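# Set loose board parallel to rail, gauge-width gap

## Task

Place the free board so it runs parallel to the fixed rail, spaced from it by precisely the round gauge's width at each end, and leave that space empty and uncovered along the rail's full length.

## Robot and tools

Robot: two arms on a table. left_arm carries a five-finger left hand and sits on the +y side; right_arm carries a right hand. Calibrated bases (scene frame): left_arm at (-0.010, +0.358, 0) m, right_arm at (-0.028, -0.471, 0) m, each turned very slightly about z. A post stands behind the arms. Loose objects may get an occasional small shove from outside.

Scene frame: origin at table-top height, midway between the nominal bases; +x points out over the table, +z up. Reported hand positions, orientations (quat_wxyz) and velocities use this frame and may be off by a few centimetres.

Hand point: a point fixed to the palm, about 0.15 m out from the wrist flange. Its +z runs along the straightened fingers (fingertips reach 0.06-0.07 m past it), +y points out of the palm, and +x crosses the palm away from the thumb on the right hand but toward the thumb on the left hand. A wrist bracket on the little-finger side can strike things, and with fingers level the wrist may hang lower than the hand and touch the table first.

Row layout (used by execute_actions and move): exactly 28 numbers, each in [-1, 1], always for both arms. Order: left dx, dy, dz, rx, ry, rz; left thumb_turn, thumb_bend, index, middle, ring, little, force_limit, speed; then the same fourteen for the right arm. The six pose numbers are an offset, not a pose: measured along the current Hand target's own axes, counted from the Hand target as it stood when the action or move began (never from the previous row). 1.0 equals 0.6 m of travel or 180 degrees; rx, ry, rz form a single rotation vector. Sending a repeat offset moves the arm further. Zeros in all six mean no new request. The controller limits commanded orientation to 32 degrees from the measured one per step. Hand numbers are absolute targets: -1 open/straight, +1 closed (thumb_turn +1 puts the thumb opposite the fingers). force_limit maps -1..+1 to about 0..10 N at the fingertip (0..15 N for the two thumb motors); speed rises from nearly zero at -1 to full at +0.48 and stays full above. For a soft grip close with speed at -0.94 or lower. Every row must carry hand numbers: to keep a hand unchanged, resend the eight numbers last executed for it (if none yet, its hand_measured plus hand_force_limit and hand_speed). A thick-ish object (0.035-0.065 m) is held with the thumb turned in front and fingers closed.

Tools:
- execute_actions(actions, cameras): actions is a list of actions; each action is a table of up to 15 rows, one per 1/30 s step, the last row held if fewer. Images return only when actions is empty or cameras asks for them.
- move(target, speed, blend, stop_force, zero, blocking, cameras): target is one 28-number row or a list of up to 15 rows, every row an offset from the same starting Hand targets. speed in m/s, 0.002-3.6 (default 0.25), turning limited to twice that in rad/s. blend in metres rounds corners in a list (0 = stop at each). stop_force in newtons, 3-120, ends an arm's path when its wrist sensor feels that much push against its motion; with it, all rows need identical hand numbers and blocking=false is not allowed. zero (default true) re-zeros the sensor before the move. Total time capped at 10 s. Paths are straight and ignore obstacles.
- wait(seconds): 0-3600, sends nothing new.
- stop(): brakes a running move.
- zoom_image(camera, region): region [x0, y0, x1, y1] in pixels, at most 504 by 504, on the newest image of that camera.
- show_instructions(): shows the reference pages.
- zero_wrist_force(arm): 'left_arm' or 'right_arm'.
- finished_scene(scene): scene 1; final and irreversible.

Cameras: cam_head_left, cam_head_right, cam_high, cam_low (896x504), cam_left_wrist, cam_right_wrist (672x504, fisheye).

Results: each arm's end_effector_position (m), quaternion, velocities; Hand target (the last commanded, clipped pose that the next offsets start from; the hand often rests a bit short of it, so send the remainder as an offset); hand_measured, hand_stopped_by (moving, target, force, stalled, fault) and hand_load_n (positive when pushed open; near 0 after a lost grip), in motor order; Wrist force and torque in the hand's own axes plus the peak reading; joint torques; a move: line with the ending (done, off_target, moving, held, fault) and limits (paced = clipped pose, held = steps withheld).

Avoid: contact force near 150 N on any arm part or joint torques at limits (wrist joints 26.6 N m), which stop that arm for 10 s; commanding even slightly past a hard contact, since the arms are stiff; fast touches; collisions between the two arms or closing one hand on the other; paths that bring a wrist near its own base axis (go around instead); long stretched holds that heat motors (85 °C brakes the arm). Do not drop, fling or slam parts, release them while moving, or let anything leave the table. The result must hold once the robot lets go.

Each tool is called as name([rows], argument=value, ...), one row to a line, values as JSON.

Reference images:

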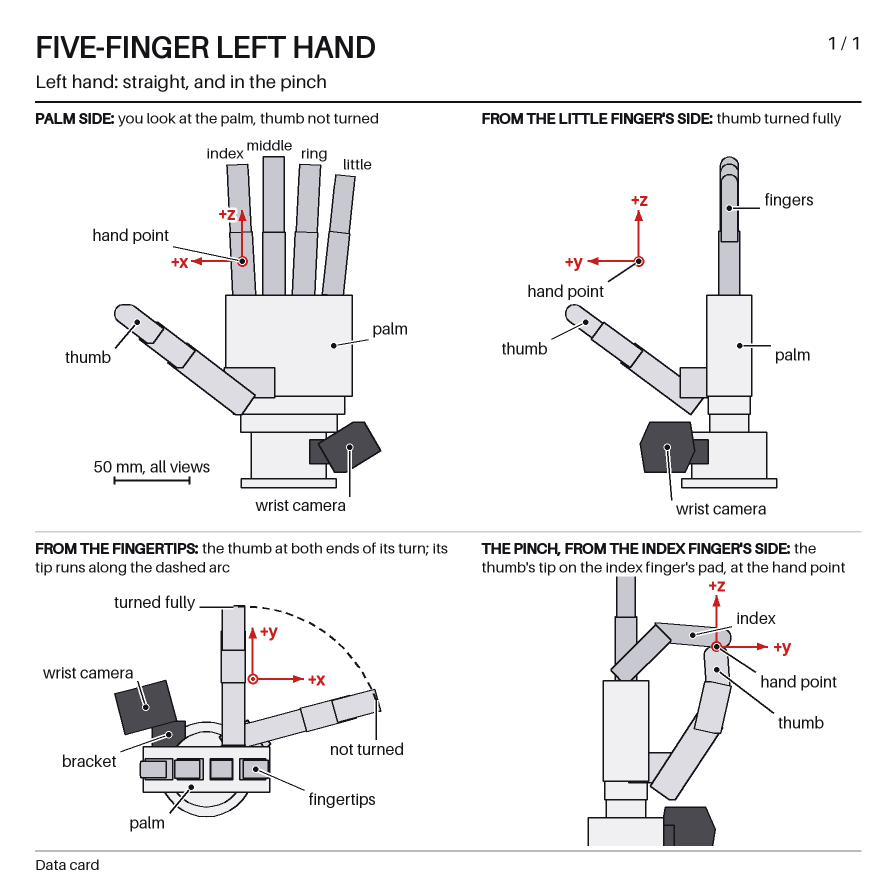

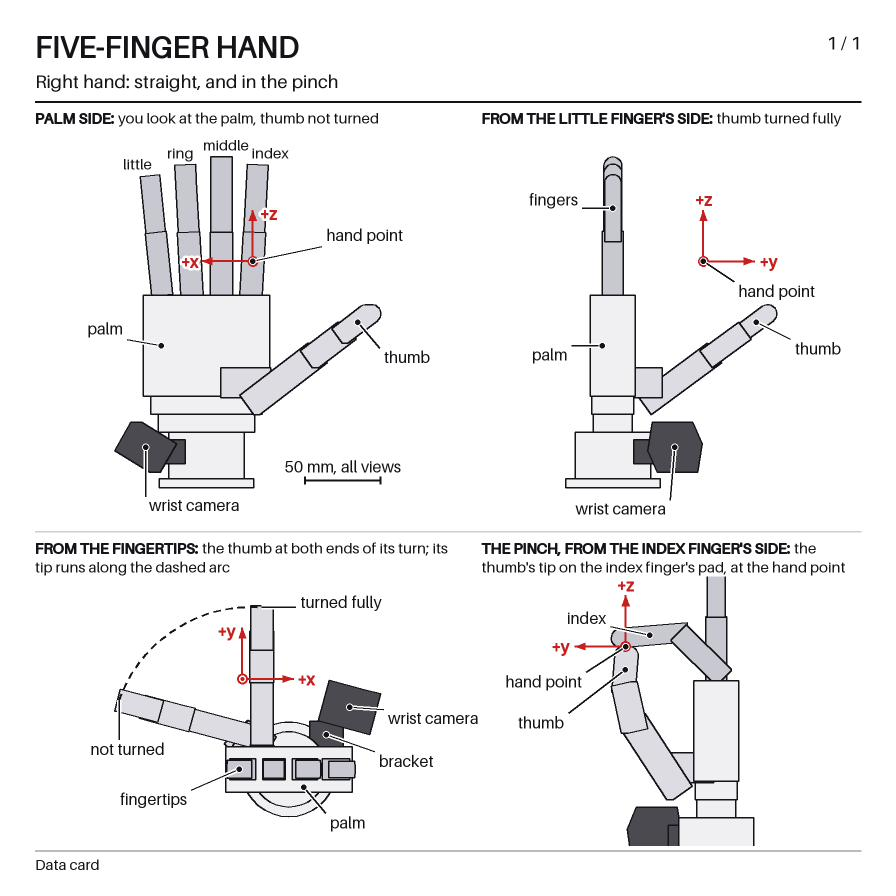

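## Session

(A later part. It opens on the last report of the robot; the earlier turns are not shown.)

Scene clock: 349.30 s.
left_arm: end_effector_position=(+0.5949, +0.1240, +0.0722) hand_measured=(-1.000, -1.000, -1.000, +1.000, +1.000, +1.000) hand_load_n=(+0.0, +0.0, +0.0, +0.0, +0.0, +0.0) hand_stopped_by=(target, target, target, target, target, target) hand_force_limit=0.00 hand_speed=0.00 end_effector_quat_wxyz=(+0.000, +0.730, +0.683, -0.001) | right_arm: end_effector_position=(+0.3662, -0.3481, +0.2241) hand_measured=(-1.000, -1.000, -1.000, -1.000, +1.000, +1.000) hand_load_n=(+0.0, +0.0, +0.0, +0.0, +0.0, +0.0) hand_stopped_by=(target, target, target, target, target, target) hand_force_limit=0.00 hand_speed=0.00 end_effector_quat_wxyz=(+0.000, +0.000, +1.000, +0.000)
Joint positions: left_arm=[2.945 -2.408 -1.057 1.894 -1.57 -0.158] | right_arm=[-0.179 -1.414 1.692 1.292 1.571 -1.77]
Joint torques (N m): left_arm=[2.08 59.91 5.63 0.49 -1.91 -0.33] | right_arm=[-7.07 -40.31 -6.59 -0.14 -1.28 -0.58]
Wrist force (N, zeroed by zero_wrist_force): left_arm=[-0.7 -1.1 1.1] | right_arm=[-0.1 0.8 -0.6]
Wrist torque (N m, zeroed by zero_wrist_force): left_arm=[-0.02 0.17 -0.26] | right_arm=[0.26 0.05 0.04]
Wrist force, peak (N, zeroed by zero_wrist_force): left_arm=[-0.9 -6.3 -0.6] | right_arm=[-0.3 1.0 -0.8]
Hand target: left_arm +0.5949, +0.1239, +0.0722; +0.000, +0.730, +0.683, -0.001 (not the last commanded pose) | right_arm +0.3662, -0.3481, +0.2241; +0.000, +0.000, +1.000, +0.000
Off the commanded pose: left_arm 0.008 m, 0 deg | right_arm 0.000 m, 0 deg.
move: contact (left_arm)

move([
  [0,-0.0167,0,0,0,0,-1,-1,-1,1,1,1,0,0,0,0,0,0,0,0,-1,-1,-1,-1,1,1,0,0],
  [0,-0.0333,-0.12,0,0,0,-1,-1,-1,1,1,1,0,0,0,0,0,0,0,0,-1,-1,-1,-1,1,1,0,0],
  [-0.026,-0.2905,-0.12,0,0,0,-1,-1,-1,1,1,1,0,0,0,0,0,0,0,0,-1,-1,-1,-1,1,1,0,0],
  [-0.026,-0.2905,0.007,0,0,0,-1,-1,-1,1,1,1,0,0,0,0,0,0,0,0,-1,-1,-1,-1,1,1,0,0],
], speed=[0.08,0.15,0.3,0.12], blend=[0.003,0.01,0.01,0], cameras=["cam_head_left","cam_head_right","cam_high"])

zoom_image(camera="cam_head_left", region=[340, 370, 540, 500])

zoom_image(camera="cam_head_right", region=[320, 370, 520, 500])

Scene clock: 370.03 s.
left_arm: end_effector_position=(+0.4198, +0.1199, +0.0681) hand_measured=(-1.000, -1.000, -1.000, +1.000, +1.000, +1.000) hand_load_n=(+0.0, +0.0, +0.0, +0.0, +0.0, +0.0) hand_stopped_by=(target, target, target, target, target, target) hand_force_limit=0.00 hand_speed=0.00 end_effector_quat_wxyz=(+0.000, +0.730, +0.683, -0.001) | right_arm: end_effector_position=(+0.3662, -0.3481, +0.2241) hand_measured=(-1.000, -1.000, -1.000, -1.000, +1.000, +1.000) hand_load_n=(+0.0, +0.0, +0.0, +0.0, +0.0, +0.5) hand_stopped_by=(target, target, target, target, target, target) hand_force_limit=0.00 hand_speed=0.00 end_effector_quat_wxyz=(+0.000, +0.000, +1.000, +0.000)
Joint positions: left_arm=[2.844 -2.076 -1.648 2.153 -1.57 -0.258] | right_arm=[-0.179 -1.414 1.692 1.292 1.571 -1.77]
Joint torques (N m): left_arm=[-9.83 39.58 26.46 -0.73 -0.99 -0.97] | right_arm=[-7.38 -39.85 -7.39 -0.15 -1.41 -0.54]
Wrist force (N, zeroed by zero_wrist_force): left_arm=[-0.6 0.1 0.3] | right_arm=[-0.2 1.0 -0.6]
Wrist torque (N m, zeroed by zero_wrist_force): left_arm=[0.02 0.14 -0.20] | right_arm=[0.28 0.06 0.04]
Wrist force, peak (N, zeroed by zero_wrist_force): left_arm=[-0.4 -2.6 0.0] | right_arm=[-0.4 1.1 -0.7]
Hand target: left_arm +0.4199, +0.1199, +0.0681; +0.000, +0.730, +0.683, -0.001 | right_arm +0.3662, -0.3481, +0.2241; +0.000, +0.000, +1.000, +0.000
Off the commanded pose: left_arm 0.000 m, 0 deg | right_arm 0.000 m, 0 deg.
move: done

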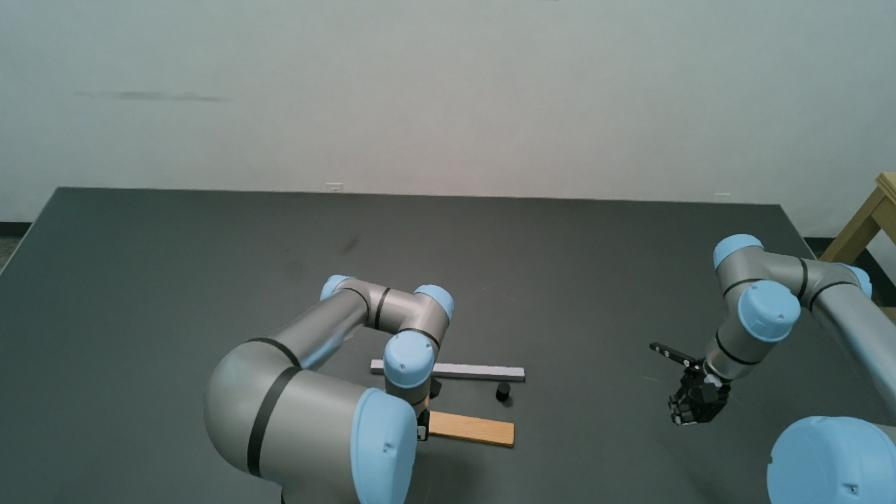

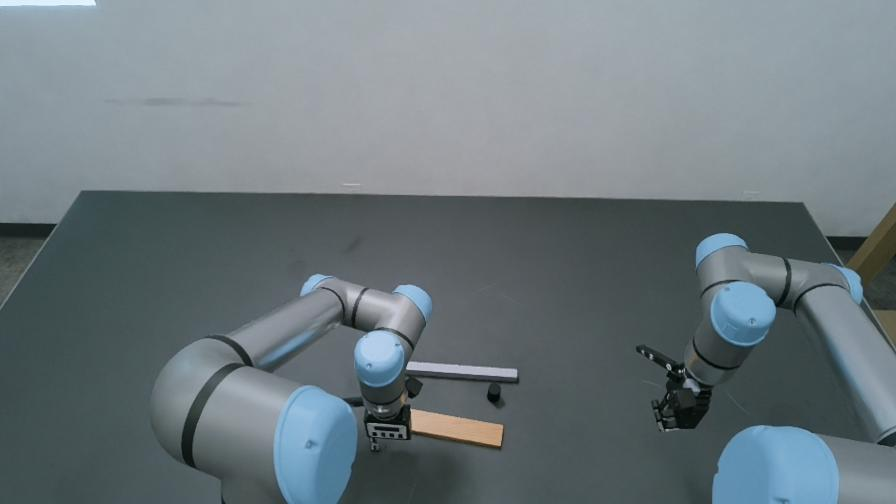

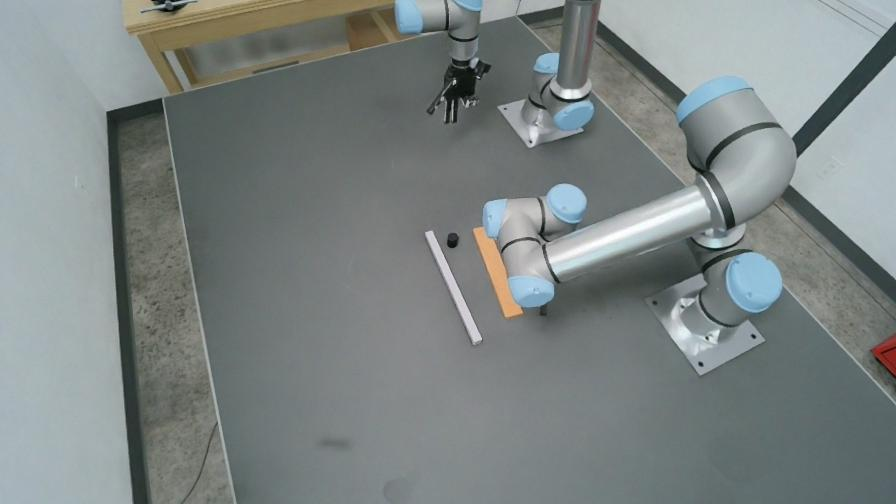

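Scaled by 2.520.

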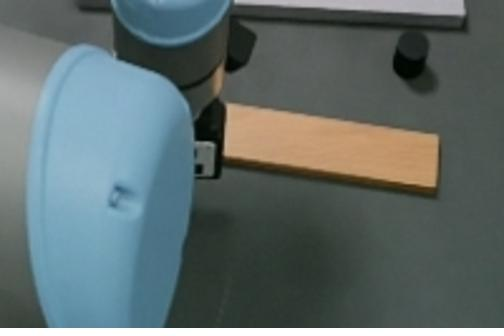

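Scaled by 2.520.

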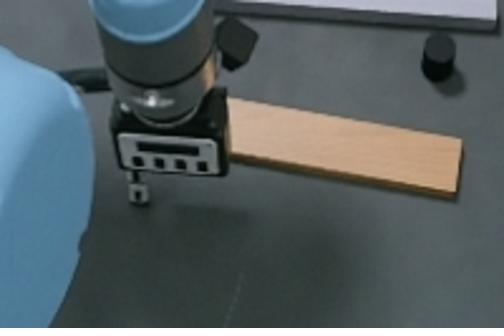

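move([
  [-0.1529,0,-0.1,0,0,0,-1,-1,-1,-1,-1,1,0,0,0,0,0,0,0,0,-1,-1,-1,-1,1,1,0,0],
  [-0.1529,0,-0.0073,0,0,0,-1,-1,-1,-1,-1,1,0,0,0,0,0,0,0,0,-1,-1,-1,-1,1,1,0,0],
], speed=[0.15,0.08], cameras=["cam_head_left","cam_head_right"])

zoom_image(camera="cam_head_left", region=[340, 370, 540, 500])

zoom_image(camera="cam_head_right", region=[320, 370, 520, 500])

Scene clock: 392.20 s.
left_arm: end_effector_position=(+0.4138, +0.0284, +0.0725) hand_measured=(-1.000, -1.000, -1.000, -1.000, -1.000, +1.000) hand_load_n=(+0.0, +0.0, +0.0, +0.0, +0.0, +0.0) hand_stopped_by=(target, target, target, target, target, target) hand_force_limit=0.00 hand_speed=0.00 end_effector_quat_wxyz=(+0.000, +0.730, +0.683, -0.001) | right_arm: end_effector_position=(+0.3662, -0.3481, +0.2241) hand_measured=(-1.000, -1.000, -1.000, -1.000, +1.000, +1.000) hand_load_n=(+0.0, +0.0, +0.0, +0.0, +0.0, +0.0) hand_stopped_by=(target, target, target, target, target, target) hand_force_limit=0.00 hand_speed=0.00 end_effector_quat_wxyz=(+0.000, +0.000, +1.000, +0.000)
Joint positions: left_arm=[2.658 -2.186 -1.453 2.067 -1.57 -0.445] | right_arm=[-0.179 -1.414 1.692 1.292 1.571 -1.77]
Joint torques (N m): left_arm=[-10.92 51.03 29.93 -3.38 -2.32 -0.88] | right_arm=[-6.79 -39.67 -7.3 -0.11 -1.31 -0.29]
Wrist force (N, zeroed by zero_wrist_force): left_arm=[-0.7 -0.3 0.3] | right_arm=[-0.4 0.9 -0.6]
Wrist torque (N m, zeroed by zero_wrist_force): left_arm=[-0.04 0.14 -0.15] | right_arm=[0.28 0.09 0.03]
Wrist force, peak (N, zeroed by zero_wrist_force): left_arm=[-1.8 -0.1 -0.7] | right_arm=[-0.2 1.1 -0.7]
Hand target: left_arm +0.4139, +0.0284, +0.0726; +0.000, +0.730, +0.683, -0.001 | right_arm +0.3662, -0.3481, +0.2241; +0.000, +0.000, +1.000, +0.000
Off the commanded pose: left_arm 0.000 m, 0 deg | right_arm 0.000 m, 0 deg.
move: done

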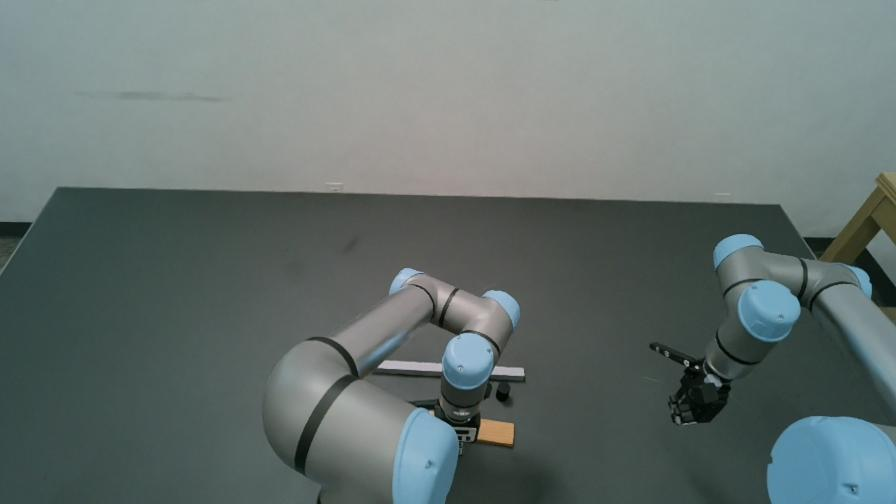

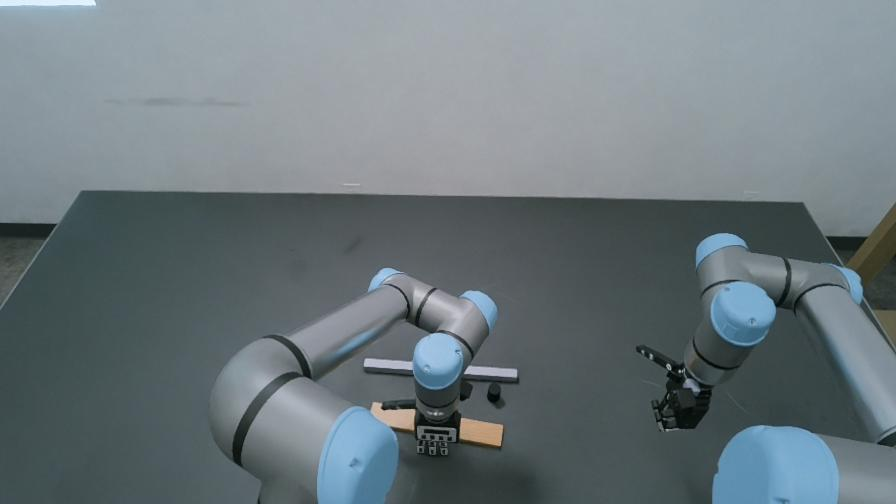

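Scaled by 2.520.

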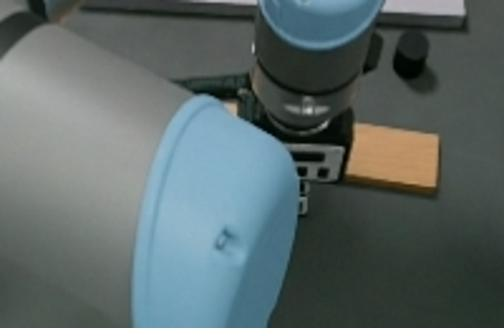

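Scaled by 2.520.

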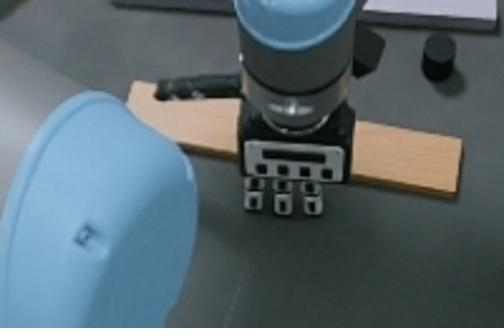

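move(target=[0,0.15,0,0,0,0,-1,-1,-1,-1,-1,1,0,0,0,0,0,0,0,0,-1,-1,-1,-1,1,1,0,0], speed=0.04, stop_force=20, cameras=["cam_head_left","cam_head_right","cam_high"])

zoom_image(camera="cam_head_left", region=[340, 340, 540, 470])

zoom_image(camera="cam_head_right", region=[320, 340, 520, 470])

Scene clock: 400.67 s.
left_arm: end_effector_position=(+0.5037, +0.0224, +0.0725) hand_measured=(-1.000, -1.000, -1.000, -1.000, -1.000, +1.000) hand_load_n=(+0.0, +0.0, +0.0, +0.0, +0.0, +0.0) hand_stopped_by=(target, target, target, target, target, target) hand_force_limit=0.00 hand_speed=0.00 end_effector_quat_wxyz=(+0.000, +0.730, +0.683, -0.001) | right_arm: end_effector_position=(+0.3662, -0.3481, +0.2241) hand_measured=(-1.000, -1.000, -1.000, -1.000, +1.000, +1.000) hand_load_n=(+0.0, +0.0, +0.0, +0.0, +0.0, +0.0) hand_stopped_by=(target, target, target, target, target, target) hand_force_limit=0.00 hand_speed=0.00 end_effector_quat_wxyz=(+0.000, +0.000, +1.000, +0.000)
Joint positions: left_arm=[2.726 -2.348 -1.166 1.942 -1.57 -0.377] | right_arm=[-0.179 -1.414 1.692 1.292 1.571 -1.77]
Joint torques (N m): left_arm=[-10.54 57.24 4.09 0.54 -2.18 -1.07] | right_arm=[-7.21 -39.84 -7.21 -0.18 -1.37 -0.18]
Wrist force (N, zeroed by zero_wrist_force): left_arm=[-0.6 0.0 0.3] | right_arm=[-0.3 0.8 -0.5]
Wrist torque (N m, zeroed by zero_wrist_force): left_arm=[0.00 0.15 -0.20] | right_arm=[0.25 0.07 0.03]
Wrist force, peak (N, zeroed by zero_wrist_force): left_arm=[-0.7 -1.6 -1.2] | right_arm=[-0.1 0.9 -1.0]
Hand target: left_arm +0.5037, +0.0224, +0.0725; +0.000, +0.730, +0.683, -0.001 | right_arm +0.3662, -0.3481, +0.2241; +0.000, +0.000, +1.000, +0.000
Off the commanded pose: left_arm 0.000 m, 0 deg | right_arm 0.000 m, 0 deg.
move: done

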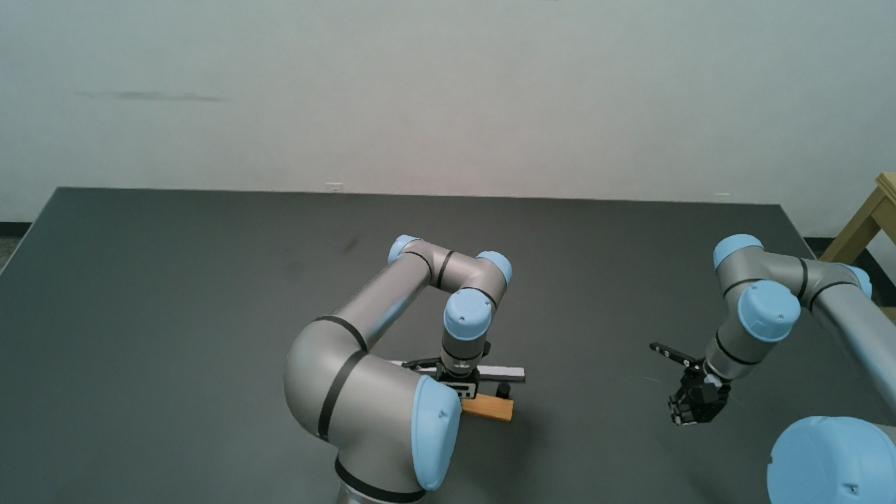

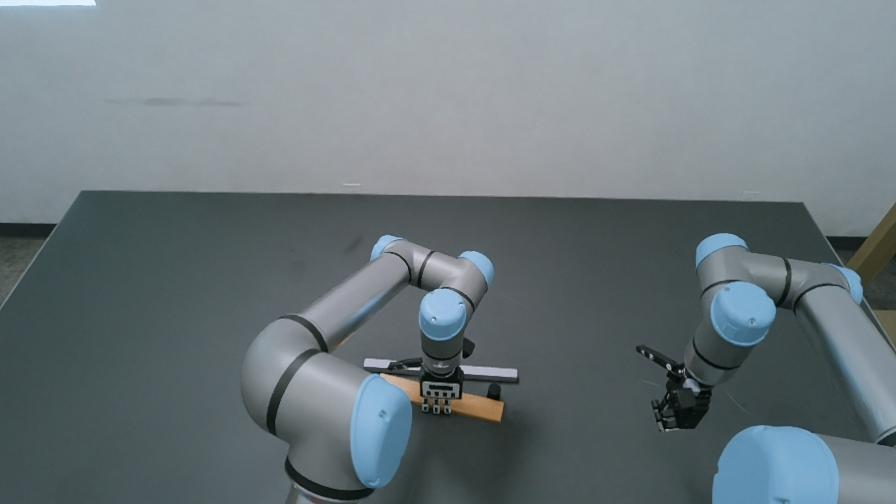

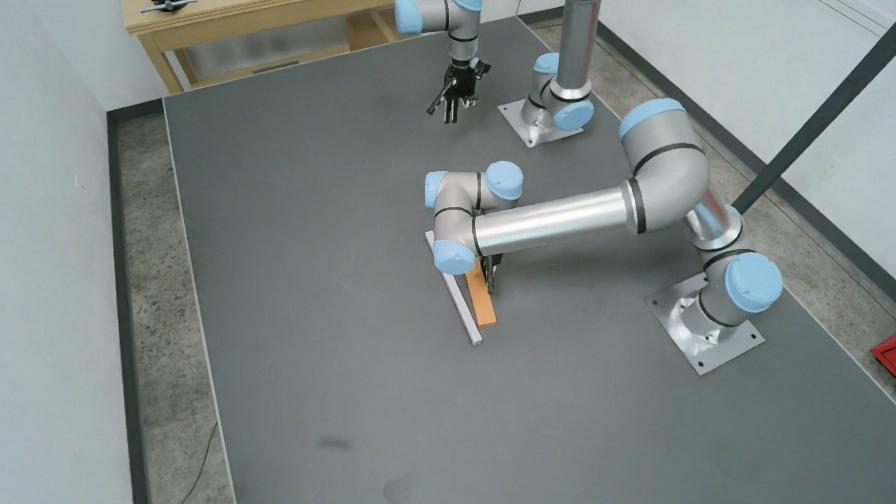

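Scaled by 2.520.

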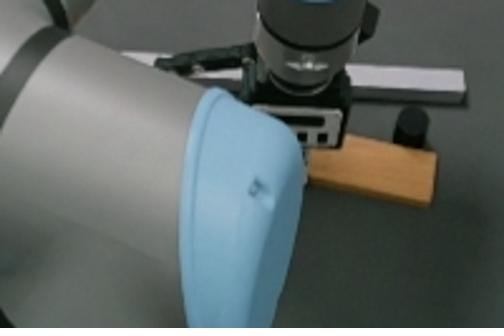

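Scaled by 2.520.

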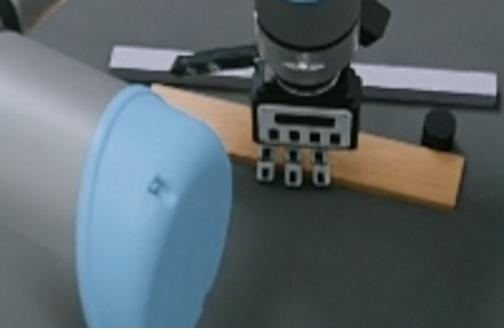

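move([
  [0,-0.0167,0,0,0,0,-1,-1,-1,-1,-1,1,0,0,0,0,0,0,0,0,-1,-1,-1,-1,1,1,0,0],
  [0,-0.0333,-0.1333,0,0,0,-1,-1,-1,-1,-1,1,0,0,0,0,0,0,0,0,-1,-1,-1,-1,1,1,0,0],
  [-0.0432,0.1265,-0.1333,0,0,0,-1,-1,-1,1,1,1,0,0,0,0,0,0,0,0,-1,-1,-1,-1,1,1,0,0],
], speed=[0.08,0.2,0.2], blend=[0.003,0.005,0], cameras=["cam_head_left","cam_head_right"])

zoom_image(camera="cam_head_left", region=[340, 340, 540, 470])

zoom_image(camera="cam_head_right", region=[320, 340, 520, 470])

Scene clock: 424.47 s.
left_arm: end_effector_position=(+0.5778, -0.0084, +0.1525) hand_measured=(-1.000, -1.000, -1.000, +1.000, +1.000, +1.000) hand_load_n=(+0.0, +0.0, +0.0, +0.0, +0.0, +0.0) hand_stopped_by=(target, target, target, target, target, target) hand_force_limit=0.00 hand_speed=0.00 end_effector_quat_wxyz=(+0.000, +0.730, +0.683, -0.001) | right_arm: end_effector_position=(+0.3662, -0.3481, +0.2241) hand_measured=(-1.000, -1.000, -1.000, -1.000, +1.000, +1.000) hand_load_n=(+0.0, +0.0, +0.5, +0.0, +0.0, +0.0) hand_stopped_by=(target, target, target, target, target, target) hand_force_limit=0.00 hand_speed=0.00 end_effector_quat_wxyz=(+0.000, +0.000, +1.000, +0.000)
Joint positions: left_arm=[2.732 -2.541 -0.601 1.57 -1.57 -0.37] | right_arm=[-0.179 -1.414 1.692 1.292 1.571 -1.77]
Joint torques (N m): left_arm=[-11.38 36.31 31.76 -4.5 -1.32 1.53] | right_arm=[-6.83 -40.24 -7.17 -0.07 -1.38 0.14]
Wrist force (N, zeroed by zero_wrist_force): left_arm=[-0.7 -0.1 0.3] | right_arm=[-0.3 0.8 -0.5]
Wrist torque (N m, zeroed by zero_wrist_force): left_arm=[-0.01 0.14 -0.05] | right_arm=[0.25 0.07 0.03]
Wrist force, peak (N, zeroed by zero_wrist_force): left_arm=[-0.4 -2.1 -1.2] | right_arm=[-0.4 1.0 -0.7]
Hand target: left_arm +0.5777, -0.0084, +0.1525; +0.000, +0.730, +0.683, -0.001 | right_arm +0.3662, -0.3481, +0.2241; +0.000, +0.000, +1.000, +0.000
Off the commanded pose: left_arm 0.000 m, 0 deg | right_arm 0.000 m, 0 deg.
move: done

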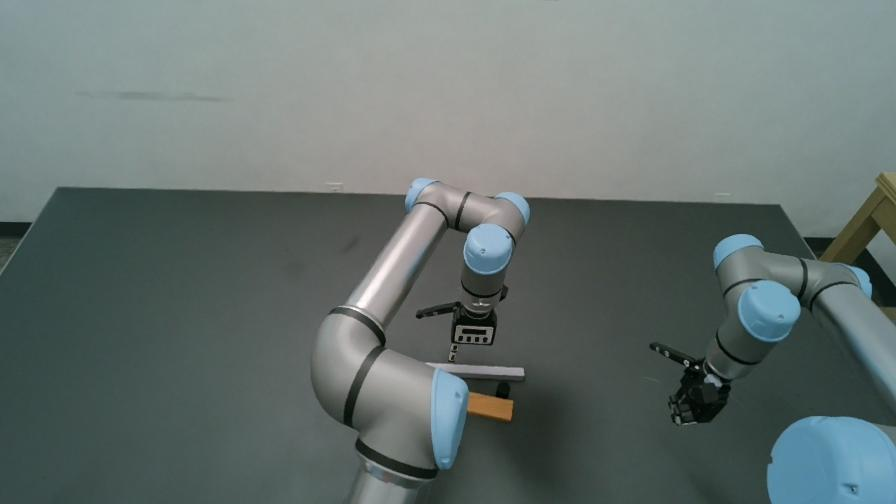

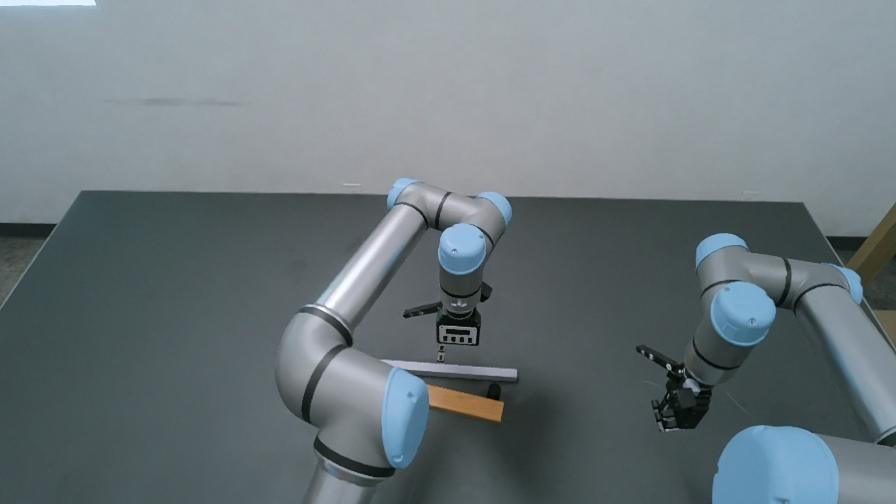

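Scaled by 2.520.

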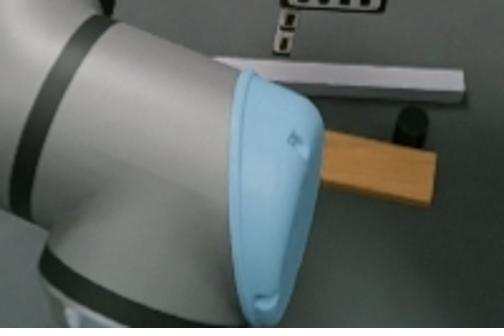

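Scaled by 2.520.

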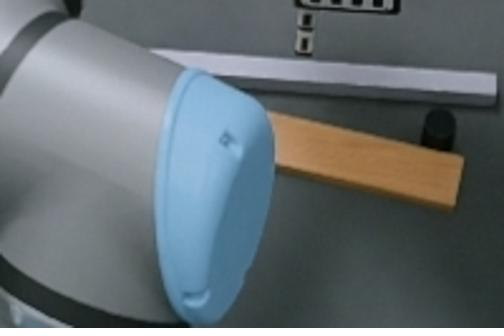

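move(target=[0,0,0.14,0,0,0,-1,-1,-1,1,1,1,0,0,0,0,0,0,0,0,-1,-1,-1,-1,1,1,0,0], speed=0.03, stop_force=5, cameras=["cam_head_right"])

zoom_image(camera="cam_head_right", region=[380, 340, 520, 440])

Scene clock: 434.07 s.
left_arm: end_effector_position=(+0.5777, -0.0085, +0.0685) hand_measured=(-1.000, -1.000, -1.000, +1.000, +1.000, +1.000) hand_load_n=(+0.0, -0.5, +0.0, +0.0, +0.0, +0.0) hand_stopped_by=(target, target, target, target, target, target) hand_force_limit=0.00 hand_speed=0.00 end_effector_quat_wxyz=(+0.000, +0.730, +0.683, -0.001) | right_arm: end_effector_position=(+0.3662, -0.3481, +0.2241) hand_measured=(-1.000, -1.000, -1.000, -1.000, +1.000, +1.000) hand_load_n=(+0.0, +0.0, +0.0, +0.0, +0.0, +0.0) hand_stopped_by=(target, target, target, target, target, target) hand_force_limit=0.00 hand_speed=0.00 end_effector_quat_wxyz=(+0.000, +0.000, +1.000, +0.000)
Joint positions: left_arm=[2.732 -2.57 -0.76 1.759 -1.57 -0.371] | right_arm=[-0.179 -1.414 1.692 1.292 1.571 -1.77]
Joint torques (N m): left_arm=[-11.03 63.19 31.84 -4.93 1.36 -0.46] | right_arm=[-7.08 -39.5 -7.72 -0.18 -1.39 0.29]
Wrist force (N, zeroed by zero_wrist_force): left_arm=[-0.8 0.3 0.3] | right_arm=[-0.1 0.8 -0.5]
Wrist torque (N m, zeroed by zero_wrist_force): left_arm=[0.04 0.16 -0.07] | right_arm=[0.25 0.05 0.04]
Wrist force, peak (N, zeroed by zero_wrist_force): left_arm=[-0.9 0.1 0.7] | right_arm=[-0.2 1.0 -0.9]
Hand target: left_arm +0.5777, -0.0085, +0.0685; +0.000, +0.730, +0.683, -0.001 | right_arm +0.3662, -0.3481, +0.2241; +0.000, +0.000, +1.000, +0.000
Off the commanded pose: left_arm 0.000 m, 0 deg | right_arm 0.000 m, 0 deg.
move: done

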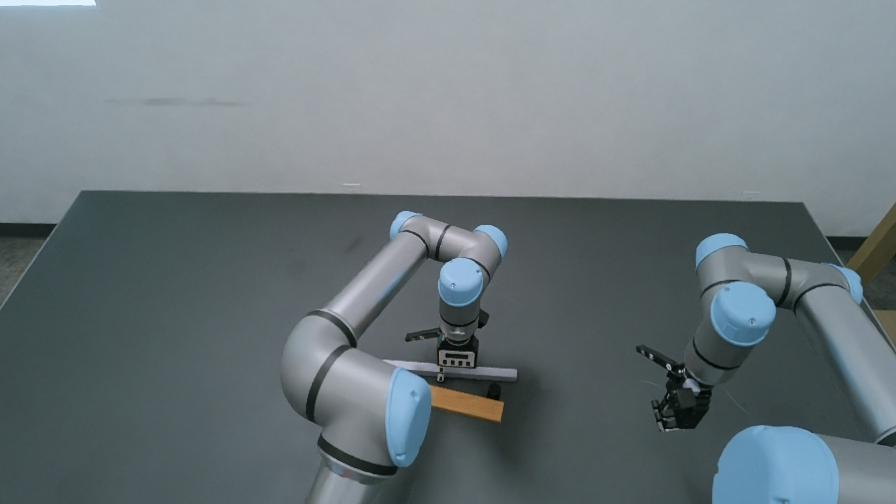

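Scaled by 3.600.

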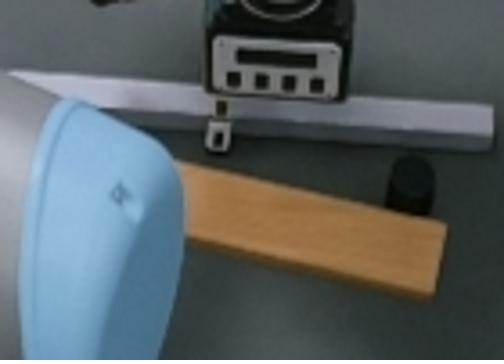

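move(target=[0,-0.0383,0,0,0,0,-1,-1,-1,1,1,1,0,0,0,0,0,0,0,0,-1,-1,-1,-1,1,1,0,0], speed=0.03, stop_force=12, cameras=["cam_head_right","cam_high"])

zoom_image(camera="cam_head_right", region=[380, 340, 520, 440])

zoom_image(camera="cam_high", region=[400, 200, 540, 360])

Scene clock: 440.13 s.
left_arm: end_effector_position=(+0.5548, -0.0069, +0.0685) hand_measured=(-1.000, -1.000, -1.000, +1.000, +1.000, +1.000) hand_load_n=(+0.0, +0.0, +0.0, +0.0, +0.0, +0.5) hand_stopped_by=(target, target, target, target, target, target) hand_force_limit=0.00 hand_speed=0.00 end_effector_quat_wxyz=(+0.000, +0.730, +0.683, -0.001) | right_arm: end_effector_position=(+0.3662, -0.3481, +0.2241) hand_measured=(-1.000, -1.000, -1.000, -1.000, +1.000, +1.000) hand_load_n=(+0.0, +0.0, +0.0, +0.0, +0.0, +0.0) hand_stopped_by=(target, target, target, target, target, target) hand_force_limit=0.00 hand_speed=0.00 end_effector_quat_wxyz=(+0.000, +0.000, +1.000, +0.000)
Joint positions: left_arm=[2.718 -2.509 -0.878 1.815 -1.57 -0.384] | right_arm=[-0.179 -1.414 1.692 1.292 1.571 -1.77]
Joint torques (N m): left_arm=[11.06 36.27 31.93 -4.83 0.57 1.46] | right_arm=[-6.8 -39.81 -7.59 -0.05 -1.32 0.33]
Wrist force (N, zeroed by zero_wrist_force): left_arm=[-1.0 0.0 0.4] | right_arm=[-0.2 0.7 -0.8]
Wrist torque (N m, zeroed by zero_wrist_force): left_arm=[0.00 0.19 -0.10] | right_arm=[0.26 0.08 0.03]
Wrist force, peak (N, zeroed by zero_wrist_force): left_arm=[-1.1 -0.1 0.5] | right_arm=[-0.1 1.0 -0.8]
Hand target: left_arm +0.5548, -0.0069, +0.0685; +0.000, +0.730, +0.683, -0.001 | right_arm +0.3662, -0.3481, +0.2241; +0.000, +0.000, +1.000, +0.000
Off the commanded pose: left_arm 0.000 m, 0 deg | right_arm 0.000 m, 0 deg.
move: done

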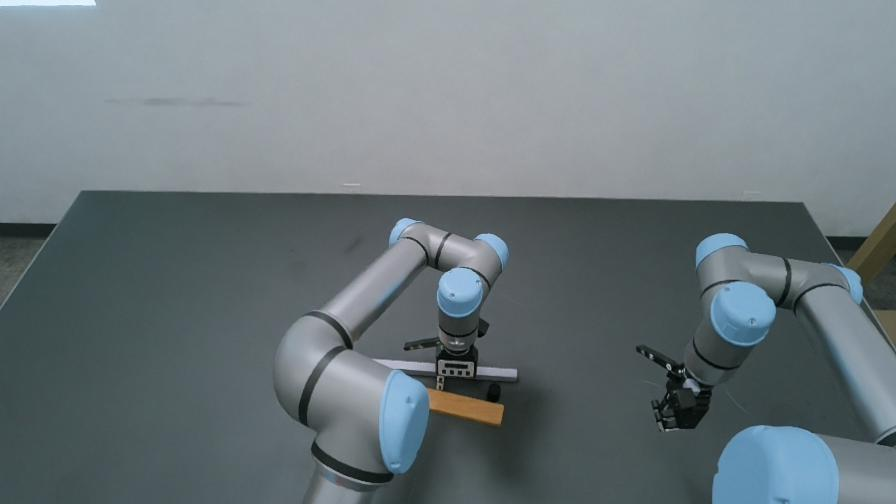

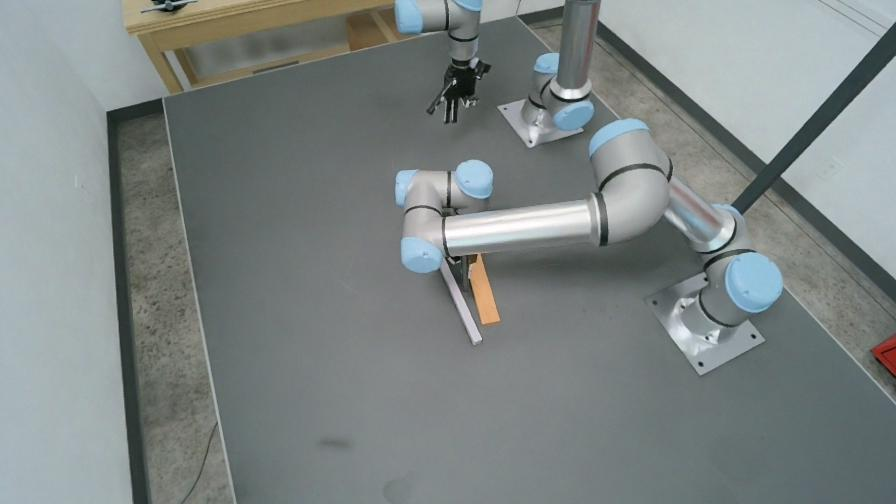

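Scaled by 3.600.

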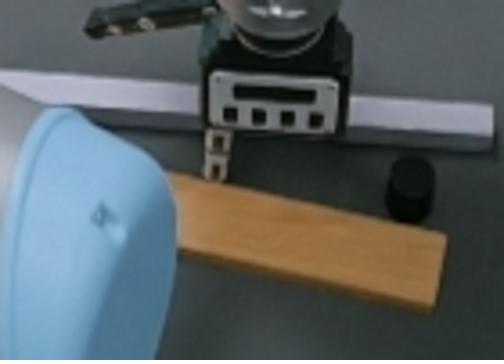

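Scaled by 3.150.

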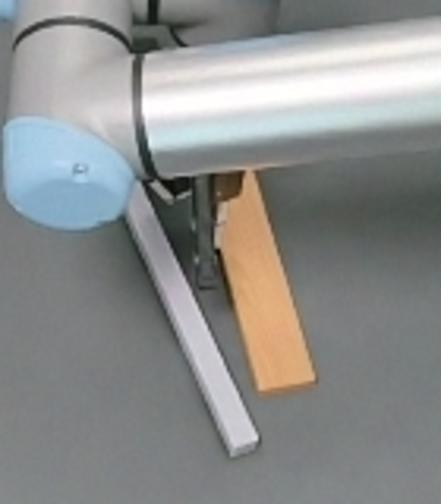

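move([
  [0,0.005,0,0,0,0,-1,-1,-1,1,1,1,0,0,0,0,0,0,0,0,-1,-1,-1,-1,1,1,0,0],
  [0,0.005,-0.13,0,0,0,-1,-1,-1,1,1,1,0,0,0,0,0,0,0,0,-1,-1,-1,-1,1,1,0,0],
  [-0.1885,-0.1733,-0.13,0,0,0,-1,-1,-1,1,1,1,0,0,0,0,0,0,0,0,-1,-1,-1,-1,1,1,0,0],
  [-0.1885,-0.1733,0,0,0,0,-1,-1,-1,1,1,1,0,0,0,0,0,0,0,0,-1,-1,-1,-1,1,1,0,0],
], speed=[0.08,0.2,0.3,0.15], blend=[0.001,0.01,0.005,0], cameras=["cam_head_left","cam_head_right","cam_high"])

zoom_image(camera="cam_head_right", region=[320, 340, 520, 470])

zoom_image(camera="cam_head_left", region=[340, 340, 540, 470])

Scene clock: 448.67 s.
left_arm: end_effector_position=(+0.4435, -0.1129, +0.0687) hand_measured=(-1.000, -1.000, -1.000, +1.000, +1.000, +1.000) hand_load_n=(+0.0, +0.0, +0.0, +0.0, +0.0, +0.0) hand_stopped_by=(target, target, target, target, target, target) hand_force_limit=0.00 hand_speed=0.00 end_effector_quat_wxyz=(+0.000, +0.730, +0.683, -0.001) | right_arm: end_effector_position=(+0.3662, -0.3481, +0.2241) hand_measured=(-1.000, -1.000, -1.000, -1.000, +1.000, +1.000) hand_load_n=(+0.0, +0.0, +0.0, +0.0, +0.0, +0.0) hand_stopped_by=(target, target, target, target, target, target) hand_force_limit=0.00 hand_speed=0.00 end_effector_quat_wxyz=(+0.000, +0.000, +1.000, +0.000)
Joint positions: left_arm=[2.478 -2.496 -0.902 1.826 -1.57 -0.625] | right_arm=[-0.179 -1.414 1.692 1.292 1.571 -1.77]
Joint torques (N m): left_arm=[-11.22 60.2 22.3 -0.69 1 0.23] | right_arm=[-6.46 -39.64 -7.28 -0.07 -1.35 0.52]
Wrist force (N, zeroed by zero_wrist_force): left_arm=[-0.9 0.0 0.3] | right_arm=[-0.2 0.8 -0.6]
Wrist torque (N m, zeroed by zero_wrist_force): left_arm=[0.01 0.16 -0.19] | right_arm=[0.26 0.07 0.03]
Wrist force, peak (N, zeroed by zero_wrist_force): left_arm=[-2.2 -1.7 -0.9] | right_arm=[-0.3 0.9 -0.8]
Hand target: left_arm +0.4435, -0.1129, +0.0687; +0.000, +0.730, +0.683, -0.001 | right_arm +0.3662, -0.3481, +0.2241; +0.000, +0.000, +1.000, +0.000
Off the commanded pose: left_arm 0.000 m, 0 deg | right_arm 0.000 m, 0 deg.
move: done

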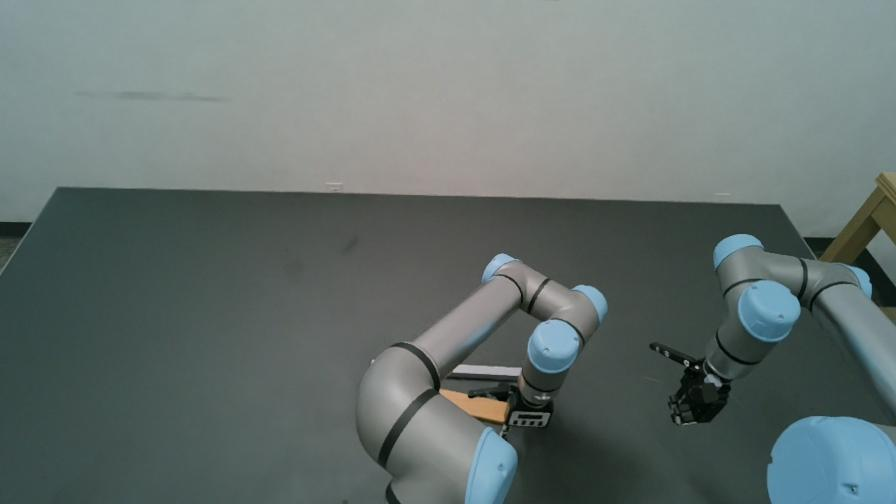

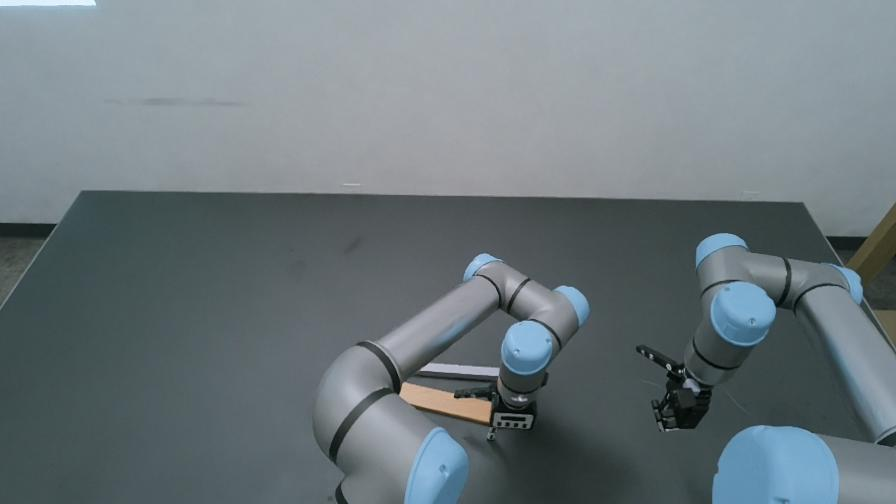

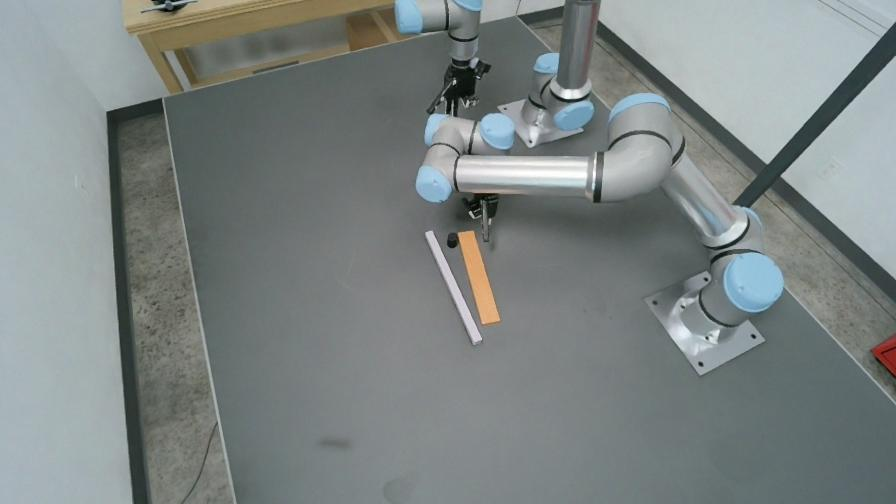

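Scaled by 2.520.

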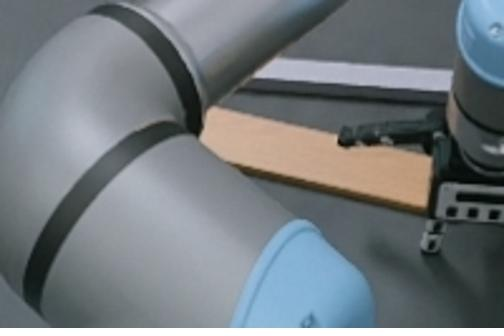

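Scaled by 2.520.

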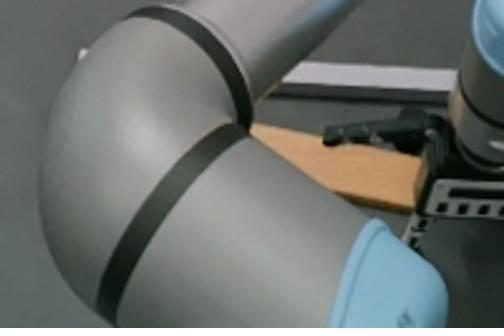

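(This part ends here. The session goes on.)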